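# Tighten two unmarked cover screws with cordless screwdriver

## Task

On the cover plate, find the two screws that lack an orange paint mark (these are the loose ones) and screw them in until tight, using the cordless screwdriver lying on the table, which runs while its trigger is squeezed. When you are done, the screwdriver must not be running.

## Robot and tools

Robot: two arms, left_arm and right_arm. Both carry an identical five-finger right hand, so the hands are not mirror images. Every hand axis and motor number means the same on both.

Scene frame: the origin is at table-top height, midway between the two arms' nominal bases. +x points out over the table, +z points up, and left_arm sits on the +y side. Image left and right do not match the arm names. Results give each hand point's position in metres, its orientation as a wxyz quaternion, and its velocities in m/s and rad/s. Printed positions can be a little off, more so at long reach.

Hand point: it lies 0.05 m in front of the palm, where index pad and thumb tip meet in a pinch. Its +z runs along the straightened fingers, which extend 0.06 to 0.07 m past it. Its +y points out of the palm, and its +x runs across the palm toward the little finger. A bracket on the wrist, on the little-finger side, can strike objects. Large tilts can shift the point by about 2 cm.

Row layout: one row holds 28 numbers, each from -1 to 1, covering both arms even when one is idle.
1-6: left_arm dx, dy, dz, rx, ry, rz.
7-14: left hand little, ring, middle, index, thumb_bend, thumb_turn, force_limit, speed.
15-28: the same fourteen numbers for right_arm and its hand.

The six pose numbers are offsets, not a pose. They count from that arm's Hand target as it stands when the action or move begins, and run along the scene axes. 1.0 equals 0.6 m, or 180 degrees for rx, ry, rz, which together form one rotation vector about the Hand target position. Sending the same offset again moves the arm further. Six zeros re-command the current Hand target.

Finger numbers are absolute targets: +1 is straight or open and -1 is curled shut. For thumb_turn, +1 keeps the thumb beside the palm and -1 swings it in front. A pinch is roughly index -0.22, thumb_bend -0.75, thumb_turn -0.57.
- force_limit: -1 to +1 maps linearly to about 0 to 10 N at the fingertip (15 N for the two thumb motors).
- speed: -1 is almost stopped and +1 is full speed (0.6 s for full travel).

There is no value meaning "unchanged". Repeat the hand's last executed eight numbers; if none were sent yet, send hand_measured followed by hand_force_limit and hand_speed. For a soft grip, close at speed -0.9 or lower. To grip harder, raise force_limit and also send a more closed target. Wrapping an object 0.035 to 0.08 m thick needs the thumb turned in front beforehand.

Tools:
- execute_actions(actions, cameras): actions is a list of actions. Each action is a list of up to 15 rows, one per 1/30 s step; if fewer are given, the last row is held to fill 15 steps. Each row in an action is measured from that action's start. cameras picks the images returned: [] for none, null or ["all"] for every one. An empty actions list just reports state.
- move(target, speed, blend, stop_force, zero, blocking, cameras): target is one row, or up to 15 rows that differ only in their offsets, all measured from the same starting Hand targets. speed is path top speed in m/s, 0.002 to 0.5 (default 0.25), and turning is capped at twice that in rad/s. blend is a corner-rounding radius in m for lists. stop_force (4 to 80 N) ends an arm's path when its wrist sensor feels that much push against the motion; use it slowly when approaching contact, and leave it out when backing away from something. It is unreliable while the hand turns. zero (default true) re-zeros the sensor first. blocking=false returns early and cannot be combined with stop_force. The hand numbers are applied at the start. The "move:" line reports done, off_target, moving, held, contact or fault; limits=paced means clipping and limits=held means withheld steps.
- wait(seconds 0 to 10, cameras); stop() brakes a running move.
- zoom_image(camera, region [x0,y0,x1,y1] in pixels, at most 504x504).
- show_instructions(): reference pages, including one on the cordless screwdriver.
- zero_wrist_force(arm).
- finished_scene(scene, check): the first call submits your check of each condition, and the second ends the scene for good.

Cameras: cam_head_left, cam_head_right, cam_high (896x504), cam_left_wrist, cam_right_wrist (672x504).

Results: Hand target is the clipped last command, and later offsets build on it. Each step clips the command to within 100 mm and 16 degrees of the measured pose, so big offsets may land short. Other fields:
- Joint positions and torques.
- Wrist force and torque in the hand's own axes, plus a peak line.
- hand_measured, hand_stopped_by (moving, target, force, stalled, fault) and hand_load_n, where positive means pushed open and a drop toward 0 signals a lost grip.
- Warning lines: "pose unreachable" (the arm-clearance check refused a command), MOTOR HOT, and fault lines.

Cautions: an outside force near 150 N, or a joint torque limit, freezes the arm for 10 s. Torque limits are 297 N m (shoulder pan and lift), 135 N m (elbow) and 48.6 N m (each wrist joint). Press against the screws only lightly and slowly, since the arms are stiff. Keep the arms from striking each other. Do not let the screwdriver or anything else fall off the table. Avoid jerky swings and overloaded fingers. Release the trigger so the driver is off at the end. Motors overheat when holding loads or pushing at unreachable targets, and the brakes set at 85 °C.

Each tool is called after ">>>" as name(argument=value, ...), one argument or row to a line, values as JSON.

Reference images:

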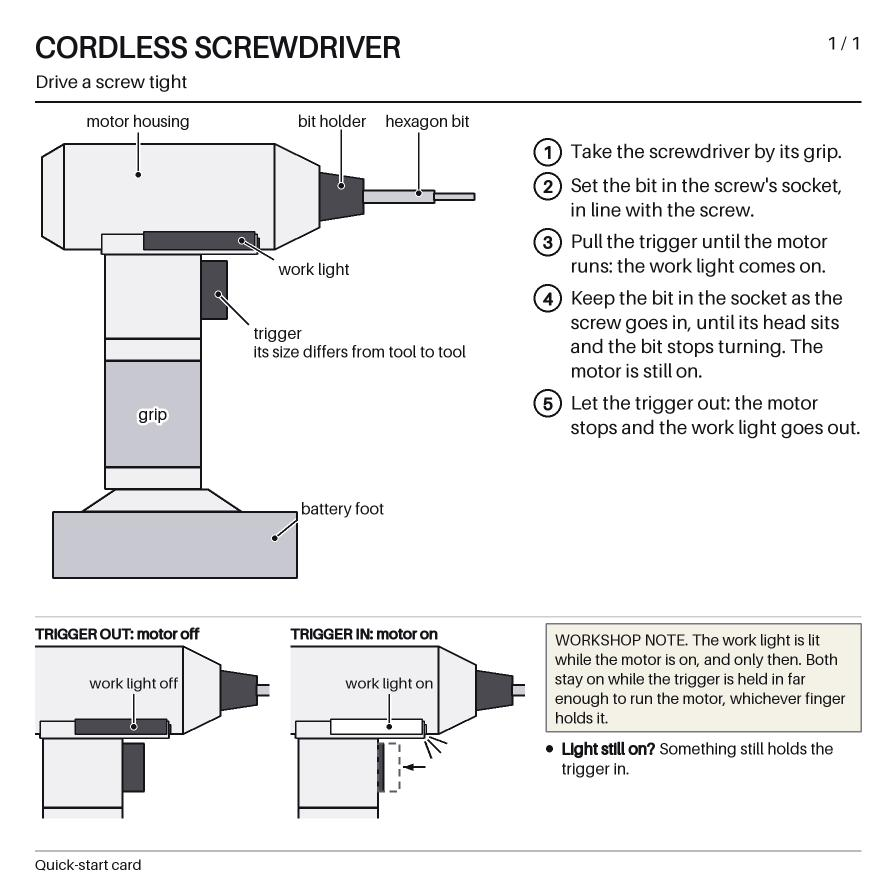

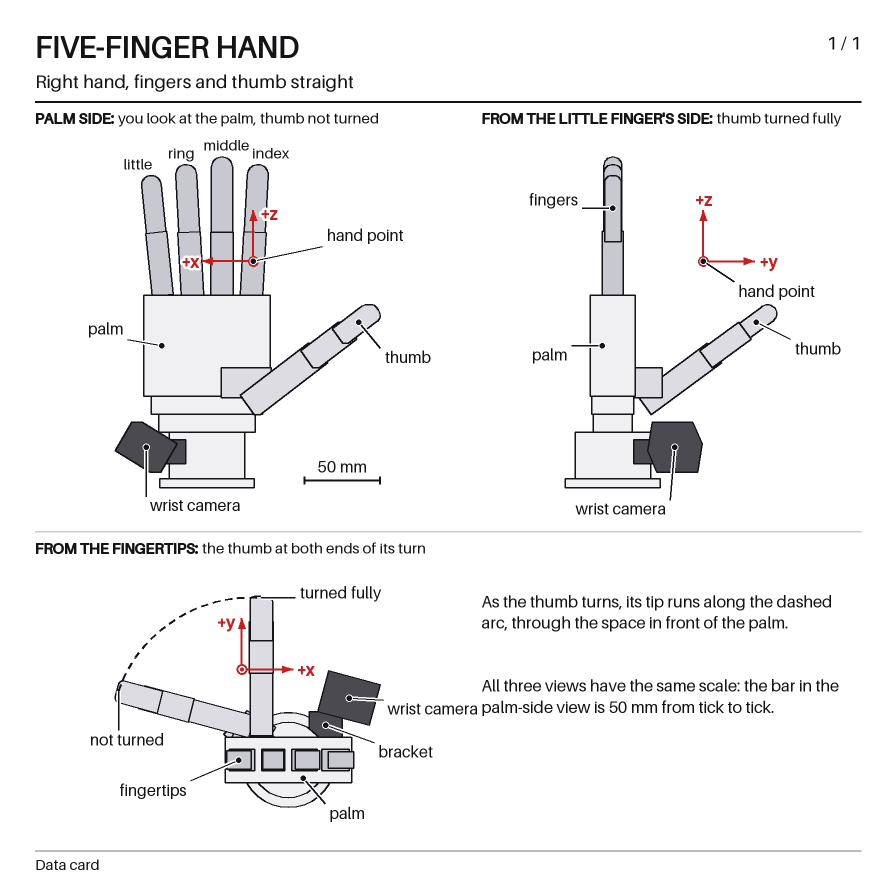

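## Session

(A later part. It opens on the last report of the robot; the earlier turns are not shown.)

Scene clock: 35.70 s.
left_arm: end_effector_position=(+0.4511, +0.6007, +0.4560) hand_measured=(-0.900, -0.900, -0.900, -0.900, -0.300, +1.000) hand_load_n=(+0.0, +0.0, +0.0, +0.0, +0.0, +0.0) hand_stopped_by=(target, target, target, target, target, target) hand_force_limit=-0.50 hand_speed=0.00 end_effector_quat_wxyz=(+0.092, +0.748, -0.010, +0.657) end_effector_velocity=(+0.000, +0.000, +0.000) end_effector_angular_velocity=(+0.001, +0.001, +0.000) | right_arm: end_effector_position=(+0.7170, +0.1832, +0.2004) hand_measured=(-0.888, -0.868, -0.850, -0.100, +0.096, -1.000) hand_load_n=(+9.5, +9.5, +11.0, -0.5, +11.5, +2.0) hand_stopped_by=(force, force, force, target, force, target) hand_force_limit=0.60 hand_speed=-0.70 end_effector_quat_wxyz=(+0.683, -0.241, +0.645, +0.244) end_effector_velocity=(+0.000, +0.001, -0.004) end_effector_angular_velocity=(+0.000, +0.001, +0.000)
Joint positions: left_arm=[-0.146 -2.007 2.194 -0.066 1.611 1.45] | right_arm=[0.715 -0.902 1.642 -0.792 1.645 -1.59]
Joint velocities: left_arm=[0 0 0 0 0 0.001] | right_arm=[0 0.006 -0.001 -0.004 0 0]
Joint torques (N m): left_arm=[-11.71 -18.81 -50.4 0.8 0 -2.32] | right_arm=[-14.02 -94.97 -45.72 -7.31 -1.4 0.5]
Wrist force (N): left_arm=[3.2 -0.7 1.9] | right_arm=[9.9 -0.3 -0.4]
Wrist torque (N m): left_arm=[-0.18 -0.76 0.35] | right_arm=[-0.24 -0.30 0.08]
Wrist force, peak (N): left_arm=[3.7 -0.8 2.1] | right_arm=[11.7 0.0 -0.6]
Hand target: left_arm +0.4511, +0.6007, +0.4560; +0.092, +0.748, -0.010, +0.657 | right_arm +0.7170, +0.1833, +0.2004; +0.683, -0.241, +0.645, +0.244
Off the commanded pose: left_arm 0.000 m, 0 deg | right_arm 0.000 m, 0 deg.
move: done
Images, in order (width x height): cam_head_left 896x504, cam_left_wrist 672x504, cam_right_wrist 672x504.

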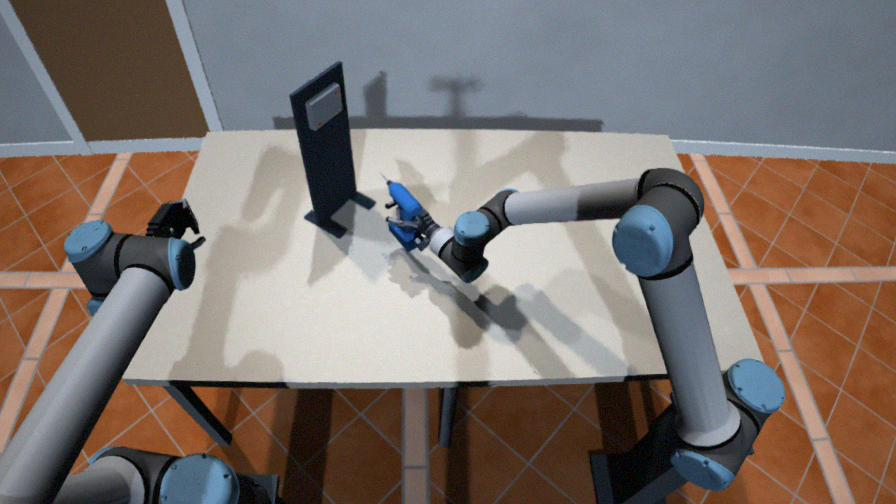

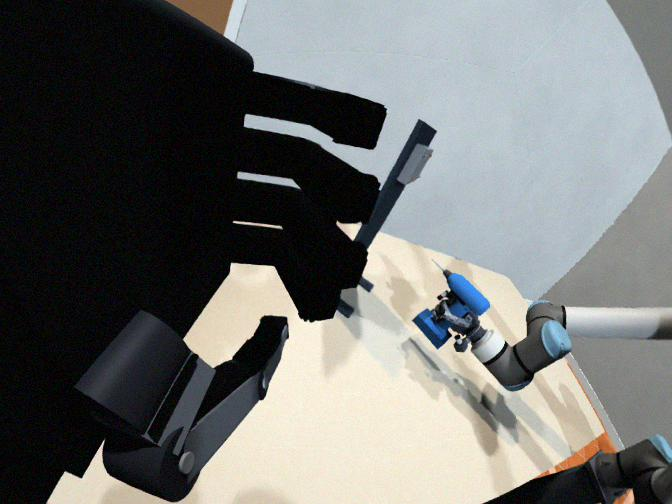

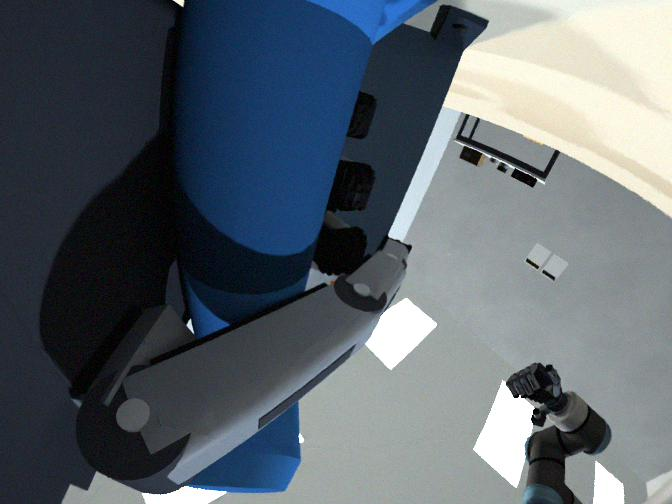

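>>> execute_actions(
  actions=[
    [[0,0,0,0,0,0,-0.9,-0.9,-0.9,-0.9,-0.3,1,-0.5,0,0,0,0,0,0,0,-0.98,-0.98,-0.98,-0.9,-0.98,-1,0.6,-0.5]],
    [[0,0,0,0,0,0,-0.9,-0.9,-0.9,-0.9,-0.3,1,-0.5,0,0,0,0,0,0,0,-0.98,-0.98,-0.98,-0.9,-0.98,-1,0.6,-0.5]],
    [[0,0,0,0,0,0,-0.9,-0.9,-0.9,-0.9,-0.3,1,-0.5,0,0,0,0,0,0,0,-0.98,-0.98,-0.98,-0.9,-0.98,-1,0.6,-0.5]],
  ],
  cameras=["cam_left_wrist"],
)

>>> zoom_image(
  camera="cam_left_wrist",
  region=[400, 250, 500, 350],
)

Scene clock: 37.60 s.
left_arm: end_effector_position=(+0.4511, +0.6007, +0.4560) hand_measured=(-0.900, -0.900, -0.900, -0.900, -0.300, +1.000) hand_load_n=(+0.0, +0.0, +0.0, +0.0, +0.0, +0.0) hand_stopped_by=(target, target, target, target, target, target) hand_force_limit=-0.50 hand_speed=0.00 end_effector_quat_wxyz=(+0.092, +0.748, -0.010, +0.657) end_effector_velocity=(+0.000, +0.000, +0.000) end_effector_angular_velocity=(+0.000, +0.001, -0.001) | right_arm: end_effector_position=(+0.7170, +0.1833, +0.2005) hand_measured=(-0.888, -0.868, -0.850, -0.788, +0.096, -1.000) hand_load_n=(+10.0, +9.5, +11.0, +8.5, +11.5, +2.0) hand_stopped_by=(force, force, force, force, force, target) hand_force_limit=0.60 hand_speed=-0.50 end_effector_quat_wxyz=(+0.683, -0.241, +0.645, +0.244) end_effector_velocity=(+0.000, +0.000, +0.001) end_effector_angular_velocity=(+0.001, +0.000, +0.000)
Joint positions: left_arm=[-0.146 -2.007 2.194 -0.066 1.611 1.45] | right_arm=[0.715 -0.902 1.641 -0.792 1.645 -1.59]
Joint velocities: left_arm=[-0.001 0 0 0.001 0 0] | right_arm=[0 -0.001 0 0 0 0]
Joint torques (N m): left_arm=[-10.57 -19.9 -50.27 0.33 -0.58 -1.66] | right_arm=[-11.58 -95.23 -40.88 -6.22 -0.42 0.47]
Wrist force (N): left_arm=[3.1 -0.8 2.0] | right_arm=[9.7 0.2 -0.6]
Wrist torque (N m): left_arm=[-0.20 -0.75 0.35] | right_arm=[-0.16 -0.27 0.08]
Wrist force, peak (N): left_arm=[4.0 -0.9 2.2] | right_arm=[10.3 -0.1 -0.5]
Hand target: left_arm +0.4511, +0.6007, +0.4560; +0.092, +0.748, -0.010, +0.657 | right_arm +0.7170, +0.1833, +0.2004; +0.683, -0.241, +0.645, +0.244
Off the commanded pose: left_arm 0.000 m, 0 deg | right_arm 0.000 m, 0 deg.
Images, in order (width x height): cam_left_wrist 672x504.

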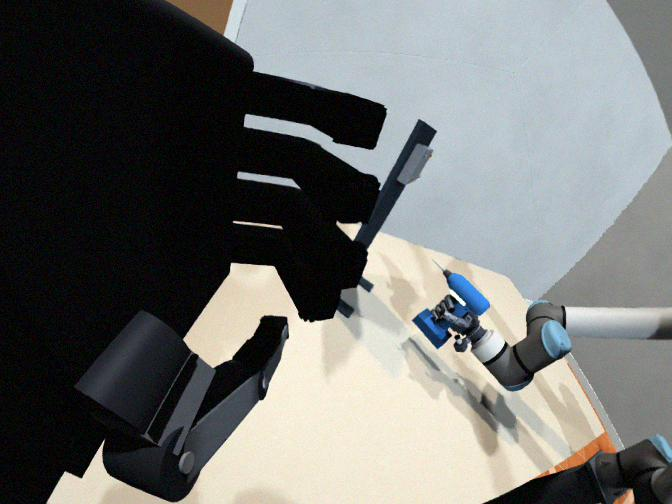

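Scaled by 5.040 from the camera's 672x504 image, which has a finer 960x720 frame.

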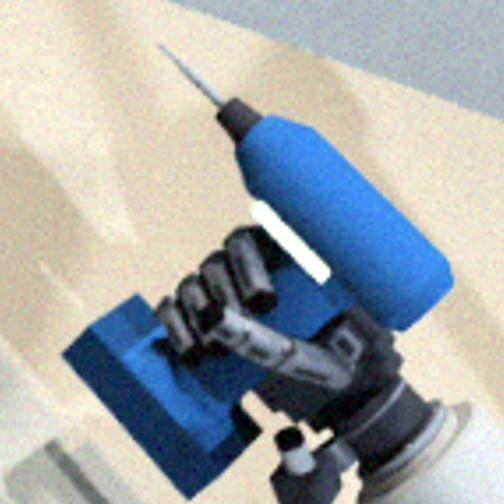

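>>> move(
  target=[0.340,-0.284,0.112,0,0,0.0944,-0.9,-0.9,-0.9,-0.9,-0.3,1,-0.5,0,-0.028,-0.055,0.25,0,0,0.111,-0.98,-0.98,-0.98,-0.4,-0.98,-1,0.6,-0.5],
  speed=0.12,
)

>>> zoom_image(
  camera="cam_left_wrist",
  region=[370, 130, 570, 330],
)

Scene clock: 41.60 s.
left_arm: end_effector_position=(+0.6548, +0.4295, +0.5226) hand_measured=(-0.900, -0.900, -0.900, -0.900, -0.300, +1.000) hand_load_n=(+0.0, +0.0, +0.0, +0.0, +0.0, +0.0) hand_stopped_by=(target, target, target, target, target, target) hand_force_limit=-0.50 hand_speed=0.00 end_effector_quat_wxyz=(-0.006, +0.742, +0.101, +0.663) end_effector_velocity=(+0.000, +0.001, +0.001) end_effector_angular_velocity=(+0.000, -0.002, +0.001) | right_arm: end_effector_position=(+0.7004, +0.1501, +0.3505) hand_measured=(-0.888, -0.868, -0.850, -0.400, +0.096, -1.000) hand_load_n=(+4.0, +2.5, +7.5, +0.0, +11.0, +2.0) hand_stopped_by=(force, force, force, target, force, target) hand_force_limit=0.60 hand_speed=-0.50 end_effector_quat_wxyz=(+0.631, -0.349, +0.593, +0.359) end_effector_velocity=(-0.001, +0.000, +0.001) end_effector_angular_velocity=(+0.001, -0.001, +0.001)
Joint positions: left_arm=[-0.605 -1.692 1.855 -0.004 0.863 1.341] | right_arm=[0.587 -1.076 1.616 -0.598 1.17 -1.564]
Joint velocities: left_arm=[0.001 -0.001 0 -0.002 0 0.002] | right_arm=[0 -0.002 0 0 -0.001 0]
Joint torques (N m): left_arm=[-3.72 -32.18 -37.18 -4.4 -0.55 4] | right_arm=[15.07 -88.31 -39.04 -6.56 0.46 -0.97]
Wrist force (N): left_arm=[3.6 -0.9 2.4] | right_arm=[9.7 0.0 -0.3]
Wrist torque (N m): left_arm=[-0.26 -0.83 0.36] | right_arm=[-0.22 -0.30 0.08]
Wrist force, peak (N): left_arm=[3.7 0.4 3.2] | right_arm=[15.7 -0.1 0.5]
Hand target: left_arm +0.6548, +0.4295, +0.5227; -0.006, +0.742, +0.101, +0.663 | right_arm +0.7002, +0.1502, +0.3504; +0.631, -0.349, +0.593, +0.359
Off the commanded pose: left_arm 0.001 m, 0 deg | right_arm 0.000 m, 0 deg.
move: done

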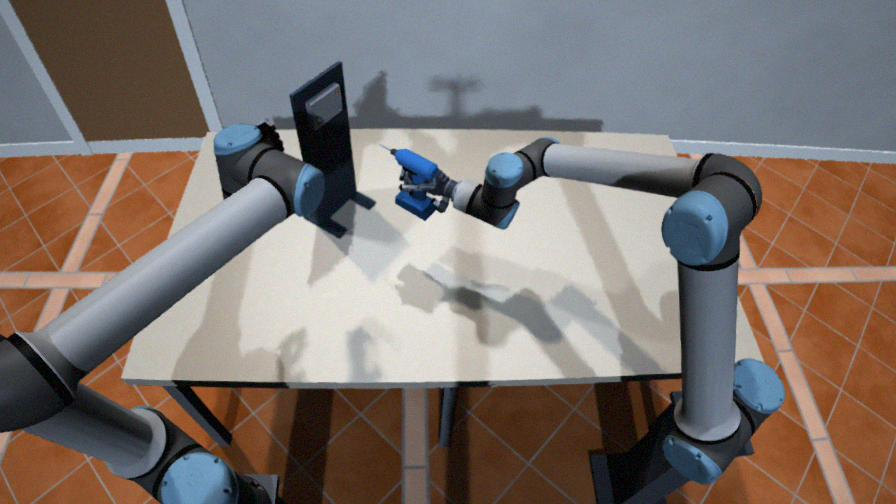

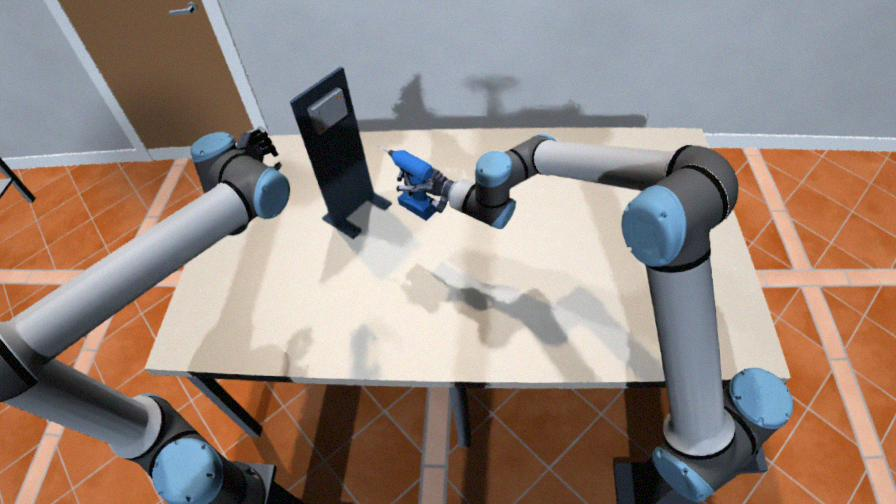

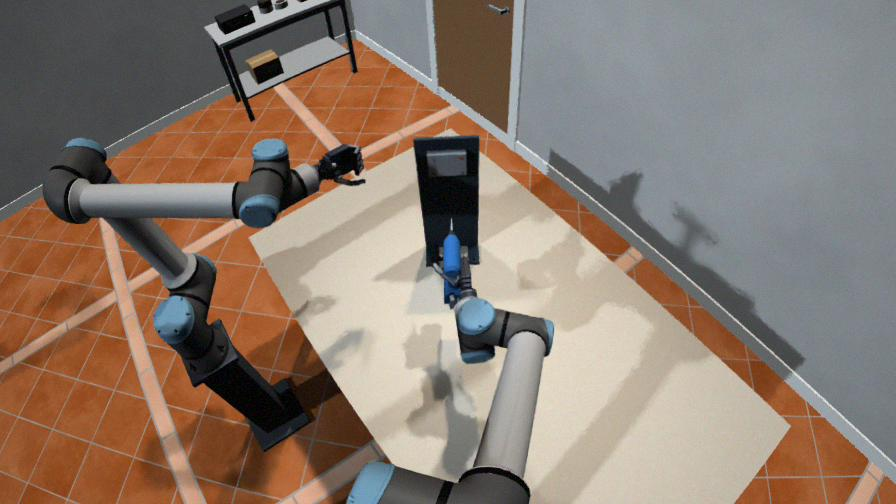

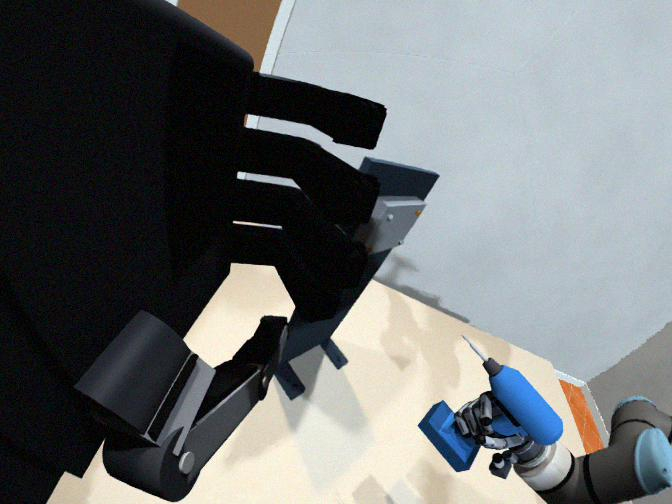

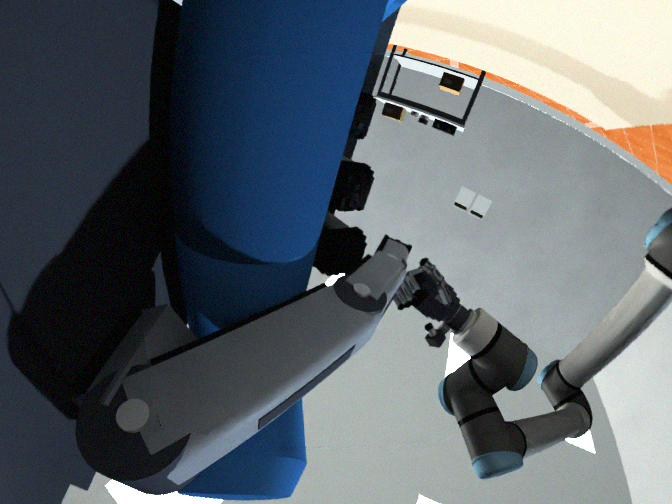

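Scaled by 2.520 from the camera's 672x504 image, which has a finer 960x720 frame.

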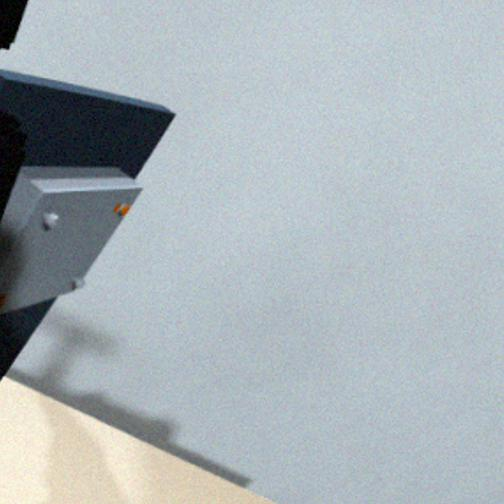

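>>> move(
  target=[0.028,0.033,0,0,0,0,-0.9,-0.9,-0.9,-0.9,-0.3,1,-0.5,0,0.021,0.197,0.159,0,0,0,-1,-1,-1,-0.4,-1,-1,0.8,-0.6],
  speed=0.1,
)

>>> zoom_image(
  camera="cam_left_wrist",
  region=[370, 170, 520, 320],
)

Scene clock: 43.93 s.
left_arm: end_effector_position=(+0.6717, +0.4494, +0.5226) hand_measured=(-0.900, -0.900, -0.900, -0.900, -0.300, +1.000) hand_load_n=(+0.0, +0.0, +0.0, +0.0, +0.0, +0.0) hand_stopped_by=(target, target, target, target, target, target) hand_force_limit=-0.50 hand_speed=0.00 end_effector_quat_wxyz=(-0.006, +0.742, +0.101, +0.663) end_effector_velocity=(+0.000, +0.000, +0.000) end_effector_angular_velocity=(+0.000, +0.000, +0.000) | right_arm: end_effector_position=(+0.7127, +0.2685, +0.4456) hand_measured=(-0.906, -0.886, -0.858, -0.400, +0.072, -1.000) hand_load_n=(+13.0, +10.0, +12.0, +0.0, +14.0, +2.5) hand_stopped_by=(force, force, force, target, force, target) hand_force_limit=0.80 hand_speed=-0.60 end_effector_quat_wxyz=(+0.631, -0.349, +0.593, +0.359) end_effector_velocity=(+0.000, +0.000, +0.000) end_effector_angular_velocity=(+0.000, +0.000, +0.001)
Joint positions: left_arm=[-0.551 -1.671 1.836 -0.013 0.916 1.352] | right_arm=[0.686 -0.986 1.288 -0.357 1.268 -1.57]
Joint velocities: left_arm=[0 0 0 0 0 0.001] | right_arm=[0 0 -0.001 0.001 -0.001 0]
Joint torques (N m): left_arm=[-12.6 -38.19 -39.64 -2.69 -2.39 1.55] | right_arm=[-14.32 -114.89 -53.16 -5.92 -1.37 -1.03]
Wrist force (N): left_arm=[3.4 -1.1 2.0] | right_arm=[10.4 -0.4 -0.3]
Wrist torque (N m): left_arm=[-0.27 -0.79 0.34] | right_arm=[-0.27 -0.40 0.11]
Wrist force, peak (N): left_arm=[3.8 -0.7 2.6] | right_arm=[11.8 -0.8 -2.5]
Hand target: left_arm +0.6716, +0.4493, +0.5226; -0.006, +0.742, +0.101, +0.663 | right_arm +0.7128, +0.2684, +0.4458; +0.631, -0.349, +0.593, +0.359
Off the commanded pose: left_arm 0.000 m, 0 deg | right_arm 0.000 m, 0 deg.
move: done

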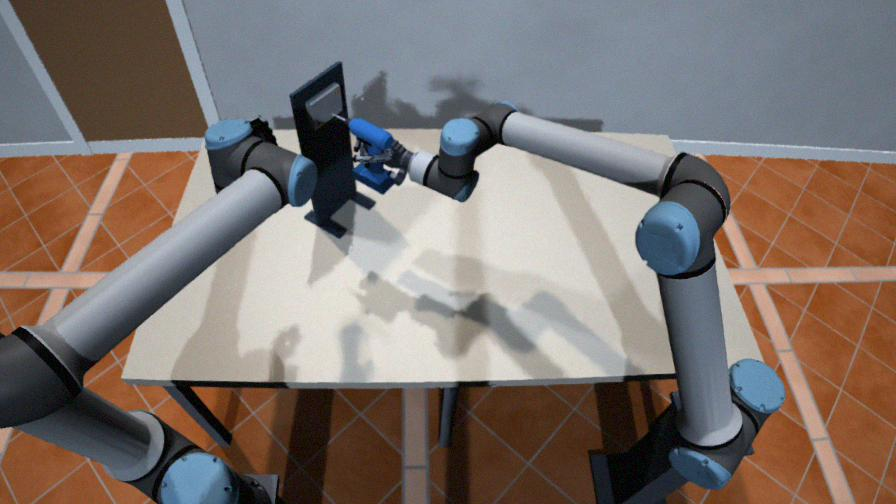

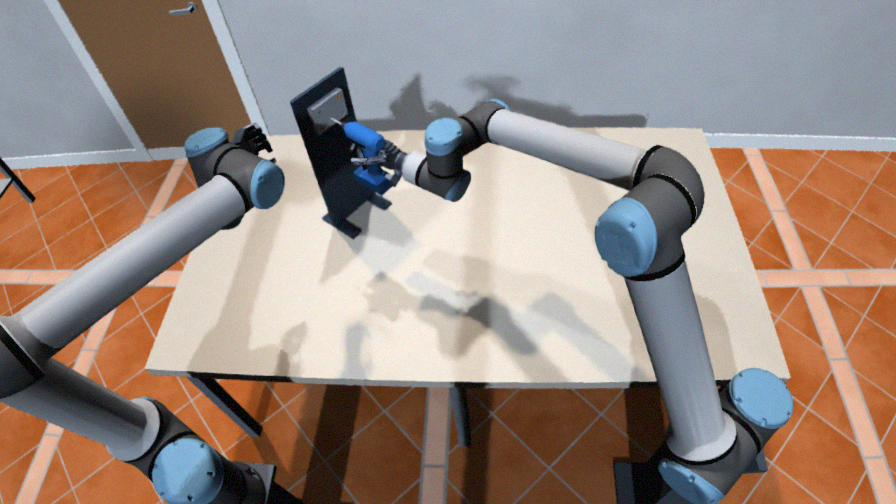

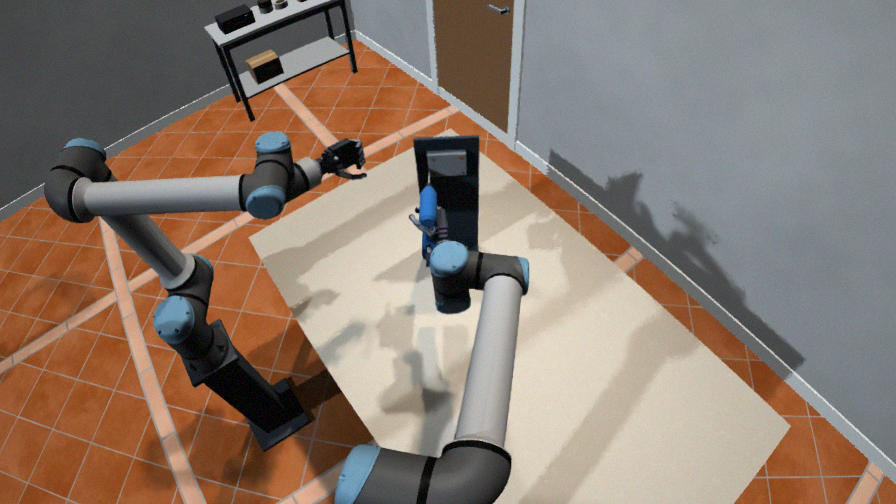

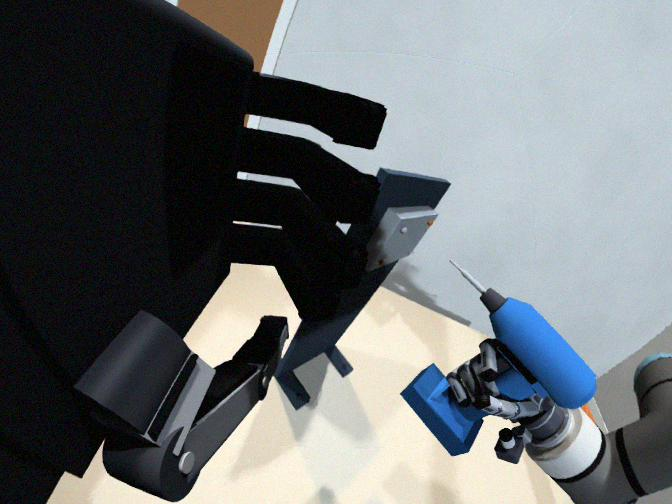

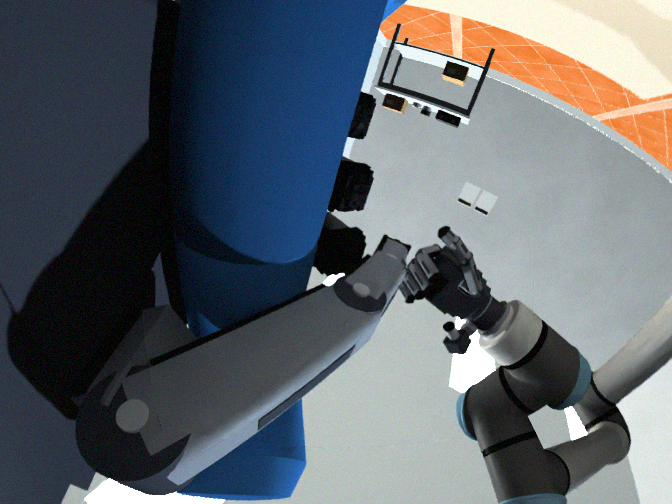

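Scaled by 3.360 from the camera's 672x504 image, which has a finer 960x720 frame.

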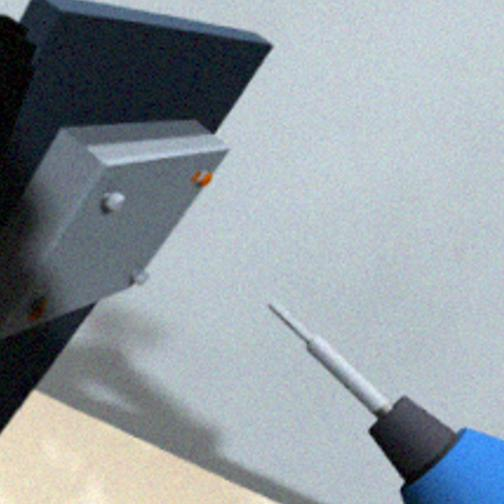

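>>> move(
  target=[
    [0,0,0.2,0,0,0,-0.9,-0.9,-0.9,-0.9,-0.3,1,-0.5,0,0,0,0,0,0,0,-1,-1,-1,-0.4,-1,-1,0.8,-0.6],
    [0.0955,-0.0537,0.2432,-0.0401,0.1898,0.1451,-0.9,-0.9,-0.9,-0.9,-0.3,1,-0.5,0,0,0,0,0,0,0,-1,-1,-1,-0.4,-1,-1,0.8,-0.6],
  ],
  speed=0.2,
  blend=[0.03,0],
  cameras=["cam_left_wrist","cam_high"],
)

Scene clock: 47.70 s.
left_arm: end_effector_position=(+0.7293, +0.4168, +0.6679) hand_measured=(-0.900, -0.900, -0.900, -0.900, -0.300, +1.000) hand_load_n=(+0.0, +0.0, +0.0, +0.0, +0.0, +0.0) hand_stopped_by=(target, target, target, target, target, target) hand_force_limit=-0.50 hand_speed=0.00 end_effector_quat_wxyz=(-0.137, +0.859, +0.297, +0.393) end_effector_velocity=(+0.000, +0.001, +0.000) end_effector_angular_velocity=(+0.000, +0.000, +0.002) | right_arm: end_effector_position=(+0.7128, +0.2684, +0.4458) hand_measured=(-0.906, -0.886, -0.858, -0.400, +0.072, -1.000) hand_load_n=(+12.5, +10.0, +12.0, +0.0, +14.0, +2.5) hand_stopped_by=(force, force, force, target, force, target) hand_force_limit=0.80 hand_speed=-0.60 end_effector_quat_wxyz=(+0.631, -0.349, +0.593, +0.359) end_effector_velocity=(+0.000, +0.000, +0.000) end_effector_angular_velocity=(+0.000, +0.000, +0.000)
Joint positions: left_arm=[-0.603 -1.19 0.909 1.49 0.774 0.491] | right_arm=[0.686 -0.986 1.288 -0.357 1.268 -1.57]
Joint velocities: left_arm=[0.001 0 0 0.002 0 -0.002] | right_arm=[0 0 0 0 0 0]
Joint torques (N m): left_arm=[-13.24 -59.83 -42 6.67 -2.76 -0.63] | right_arm=[-14.05 -118.07 -46.55 -3.13 -1.15 0.53]
Wrist force (N): left_arm=[3.1 -1.1 1.0] | right_arm=[10.3 -0.2 -0.7]
Wrist torque (N m): left_arm=[-0.15 -0.68 0.36] | right_arm=[-0.21 -0.37 0.10]
Wrist force, peak (N): left_arm=[4.2 -1.0 2.0] | right_arm=[10.6 -0.1 -0.3]
Hand target: left_arm +0.7292, +0.4168, +0.6680; -0.137, +0.860, +0.297, +0.393 | right_arm +0.7128, +0.2684, +0.4458; +0.631, -0.349, +0.593, +0.359
Off the commanded pose: left_arm 0.001 m, 0 deg | right_arm 0.000 m, 0 deg.
move: done
Images, in order (width x height): cam_high 896x504, cam_left_wrist 672x504.

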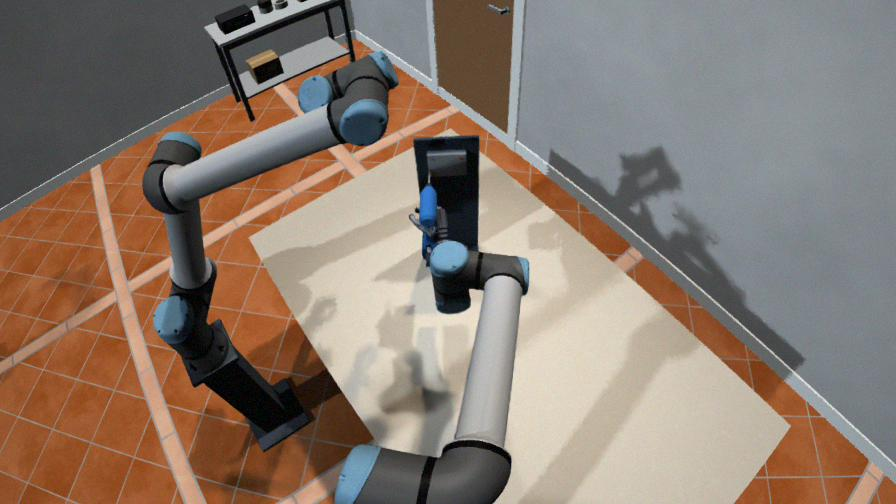

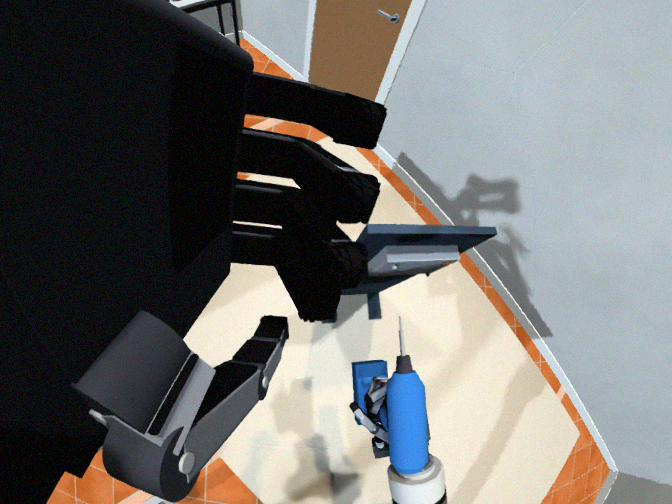

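>>> zoom_image(
  camera="cam_left_wrist",
  region=[340, 210, 510, 337],
)

>>> zoom_image(
  camera="cam_high",
  region=[390, 120, 510, 210],
)

Scaled by 2.965 from the camera's 672x504 image, which has a finer 960x720 frame.

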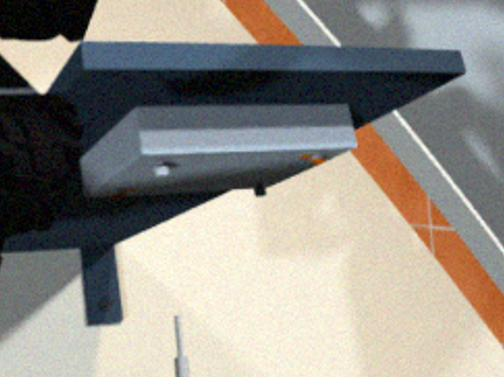

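Scaled by 4.200.

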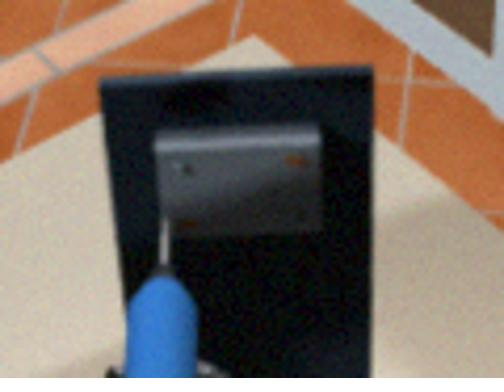

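>>> zoom_image(
  camera="cam_left_wrist",
  region=[350, 300, 470, 480],
)

>>> zoom_image(
  camera="cam_left_wrist",
  region=[360, 220, 500, 330],
)

Scaled by 2.800 from the camera's 672x504 image, which has a finer 960x720 frame.

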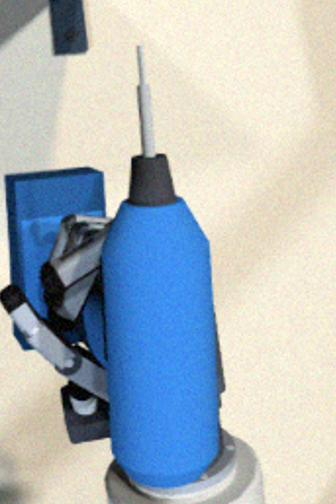

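Scaled by 3.600 from the camera's 672x504 image, which has a finer 960x720 frame.

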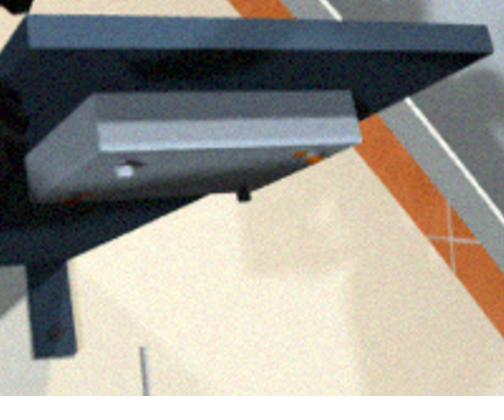

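>>> move(
  target=[
    [0,0,0,0,0,0,-0.9,-0.9,-0.9,-0.9,-0.3,1,-0.5,0,0.0333,-0.025,-0.025,0,0,0,-1,-1,-1,-0.4,-1,-1,0.8,-0.6],
    [0,0,0,0,0,0,-0.9,-0.9,-0.9,-0.9,-0.3,1,-0.5,0,0.0935,0.0549,-0.025,0,0,0,-1,-1,-1,-0.4,-1,-1,0.8,-0.6],
  ],
  speed=[0.1,0.01],
  stop_force=4,
  cameras=["cam_left_wrist","cam_high","cam_head_left"],
)

Scene clock: 57.27 s.
left_arm: end_effector_position=(+0.7292, +0.4168, +0.6679) hand_measured=(-0.900, -0.900, -0.900, -0.900, -0.300, +1.000) hand_load_n=(+0.0, +0.0, +0.0, +0.0, +0.0, +0.0) hand_stopped_by=(target, target, target, target, target, target) hand_force_limit=-0.50 hand_speed=0.00 end_effector_quat_wxyz=(-0.137, +0.860, +0.297, +0.393) end_effector_velocity=(+0.000, +0.000, +0.000) end_effector_angular_velocity=(+0.000, +0.000, +0.000) | right_arm: end_effector_position=(+0.7689, +0.3014, +0.4309) hand_measured=(-0.906, -0.886, -0.858, -0.400, +0.072, -1.000) hand_load_n=(+12.5, +10.0, +12.0, +0.0, +14.0, +2.5) hand_stopped_by=(force, force, force, target, force, target) hand_force_limit=0.80 hand_speed=-0.60 end_effector_quat_wxyz=(+0.631, -0.349, +0.593, +0.359) end_effector_velocity=(+0.000, +0.000, +0.002) end_effector_angular_velocity=(+0.001, -0.001, +0.000)
Joint positions: left_arm=[-0.603 -1.19 0.909 1.49 0.774 0.491] | right_arm=[0.671 -0.876 1.132 -0.312 1.253 -1.569]
Joint velocities: left_arm=[0 0 0 -0.001 0 0.001] | right_arm=[0 -0.002 0 0 0 0]
Joint torques (N m): left_arm=[-6.12 -72.65 -29.21 0.68 -0.9 2.61] | right_arm=[4.09 -127.87 -45.4 -6.5 0.27 -1.69]
Wrist force (N): left_arm=[3.4 -1.1 1.0] | right_arm=[10.2 -0.3 -0.6]
Wrist torque (N m): left_arm=[-0.15 -0.73 0.38] | right_arm=[-0.24 -0.36 0.10]
Wrist force, peak (N): left_arm=[3.7 -1.3 1.1] | right_arm=[11.5 -1.8 -1.1]
Hand target: left_arm +0.7292, +0.4168, +0.6680; -0.137, +0.860, +0.297, +0.393 | right_arm +0.7690, +0.3014, +0.4309; +0.631, -0.349, +0.593, +0.359
Off the commanded pose: left_arm 0.000 m, 0 deg | right_arm 0.000 m, 0 deg.
move: done
Images, in order (width x height): cam_head_left 896x504, cam_high 896x504, cam_left_wrist 672x504.

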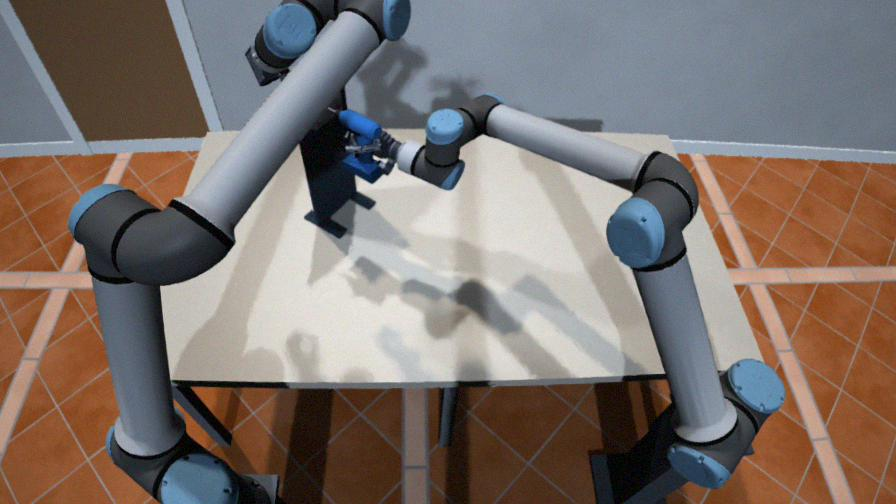

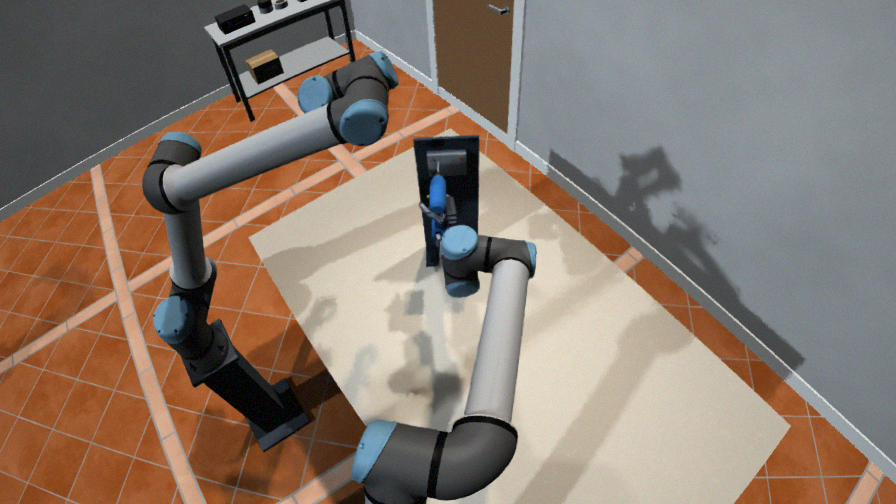

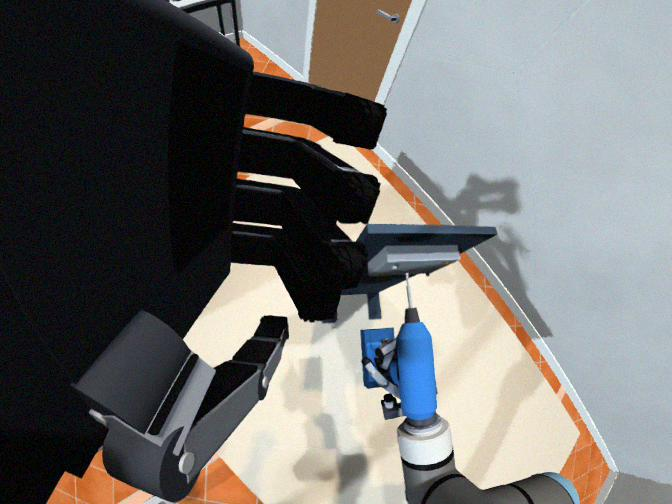

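>>> zoom_image(
  camera="cam_left_wrist",
  region=[350, 210, 470, 330],
)

>>> zoom_image(
  camera="cam_high",
  region=[400, 130, 500, 200],
)

Scaled by 4.200 from the camera's 672x504 image, which has a finer 960x720 frame.

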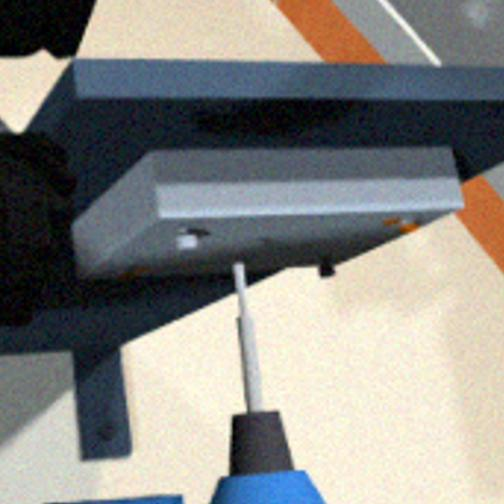

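Scaled by 5.040.

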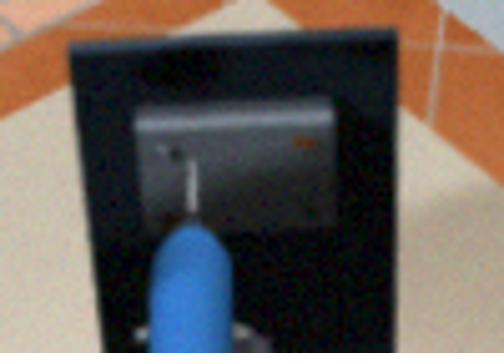

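>>> move(
  target=[
    [0,0,0,0,0,0,-0.9,-0.9,-0.9,-0.9,-0.3,1,-0.5,0,0.0401,0.0533,0,0,0,0,-1,-1,-1,-0.4,-1,-1,0.8,-0.6],
  ],
  speed=0.008,
  stop_force=4,
  cameras=["cam_left_wrist"],
)

>>> zoom_image(
  camera="cam_left_wrist",
  region=[350, 210, 470, 330],
)

Scene clock: 59.97 s.
left_arm: end_effector_position=(+0.7292, +0.4168, +0.6680) hand_measured=(-0.900, -0.900, -0.900, -0.900, -0.300, +1.000) hand_load_n=(+0.0, -0.5, +0.0, +0.0, +0.0, +0.0) hand_stopped_by=(target, target, target, target, target, target) hand_force_limit=-0.50 hand_speed=0.00 end_effector_quat_wxyz=(-0.137, +0.860, +0.297, +0.393) end_effector_velocity=(+0.000, +0.000, +0.000) end_effector_angular_velocity=(-0.001, +0.000, +0.001) | right_arm: end_effector_position=(+0.7765, +0.3116, +0.4309) hand_measured=(-0.906, -0.886, -0.858, -0.400, +0.072, -1.000) hand_load_n=(+12.5, +10.0, +12.0, +0.0, +14.0, +2.0) hand_stopped_by=(force, force, force, target, force, target) hand_force_limit=0.80 hand_speed=-0.60 end_effector_quat_wxyz=(+0.631, -0.349, +0.593, +0.359) end_effector_velocity=(+0.000, -0.001, +0.002) end_effector_angular_velocity=(+0.001, -0.001, +0.000)
Joint positions: left_arm=[-0.603 -1.19 0.909 1.49 0.774 0.491] | right_arm=[0.674 -0.853 1.093 -0.295 1.256 -1.569]
Joint velocities: left_arm=[0 0 0 0 0 -0.001] | right_arm=[0 -0.002 0 0.001 0 0]
Joint torques (N m): left_arm=[-6.1 -80.85 -31.97 1.38 -0.81 2.48] | right_arm=[-9.57 -129.68 -44.74 -6.51 0.09 -0.61]
Wrist force (N): left_arm=[2.9 -0.9 1.2] | right_arm=[10.2 0.1 -0.7]
Wrist torque (N m): left_arm=[-0.15 -0.66 0.36] | right_arm=[-0.17 -0.35 0.11]
Wrist force, peak (N): left_arm=[3.7 -1.0 0.9] | right_arm=[12.8 1.3 -11.3]
Hand target: left_arm +0.7292, +0.4168, +0.6680; -0.137, +0.860, +0.297, +0.393 | right_arm +0.7766, +0.3116, +0.4309; +0.631, -0.349, +0.593, +0.359
Off the commanded pose: left_arm 0.000 m, 0 deg | right_arm 0.027 m, 0 deg.
move: contact (right_arm)
Images, in order (width x height): cam_left_wrist 672x504.

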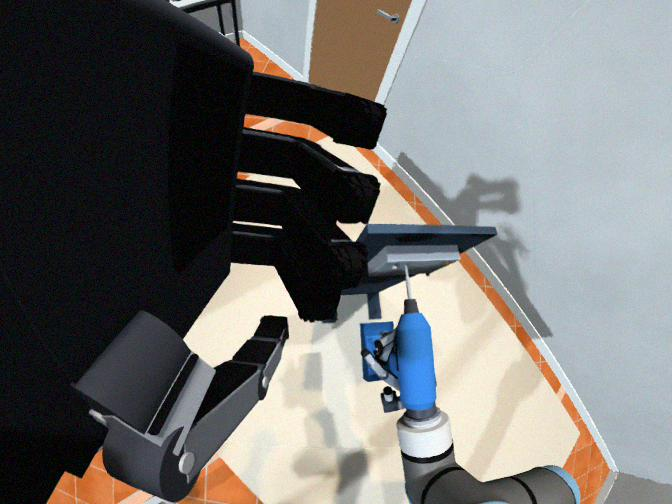

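Scaled by 4.200 from the camera's 672x504 image, which has a finer 960x720 frame.

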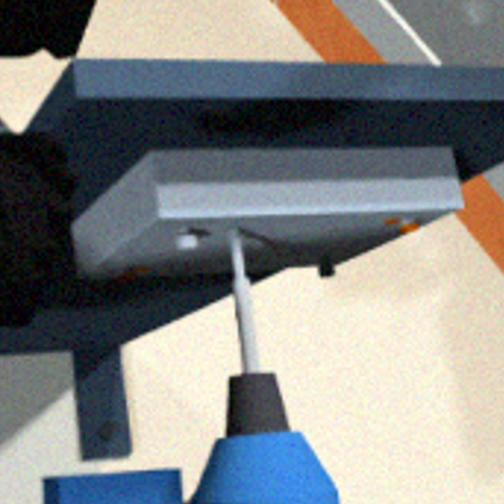

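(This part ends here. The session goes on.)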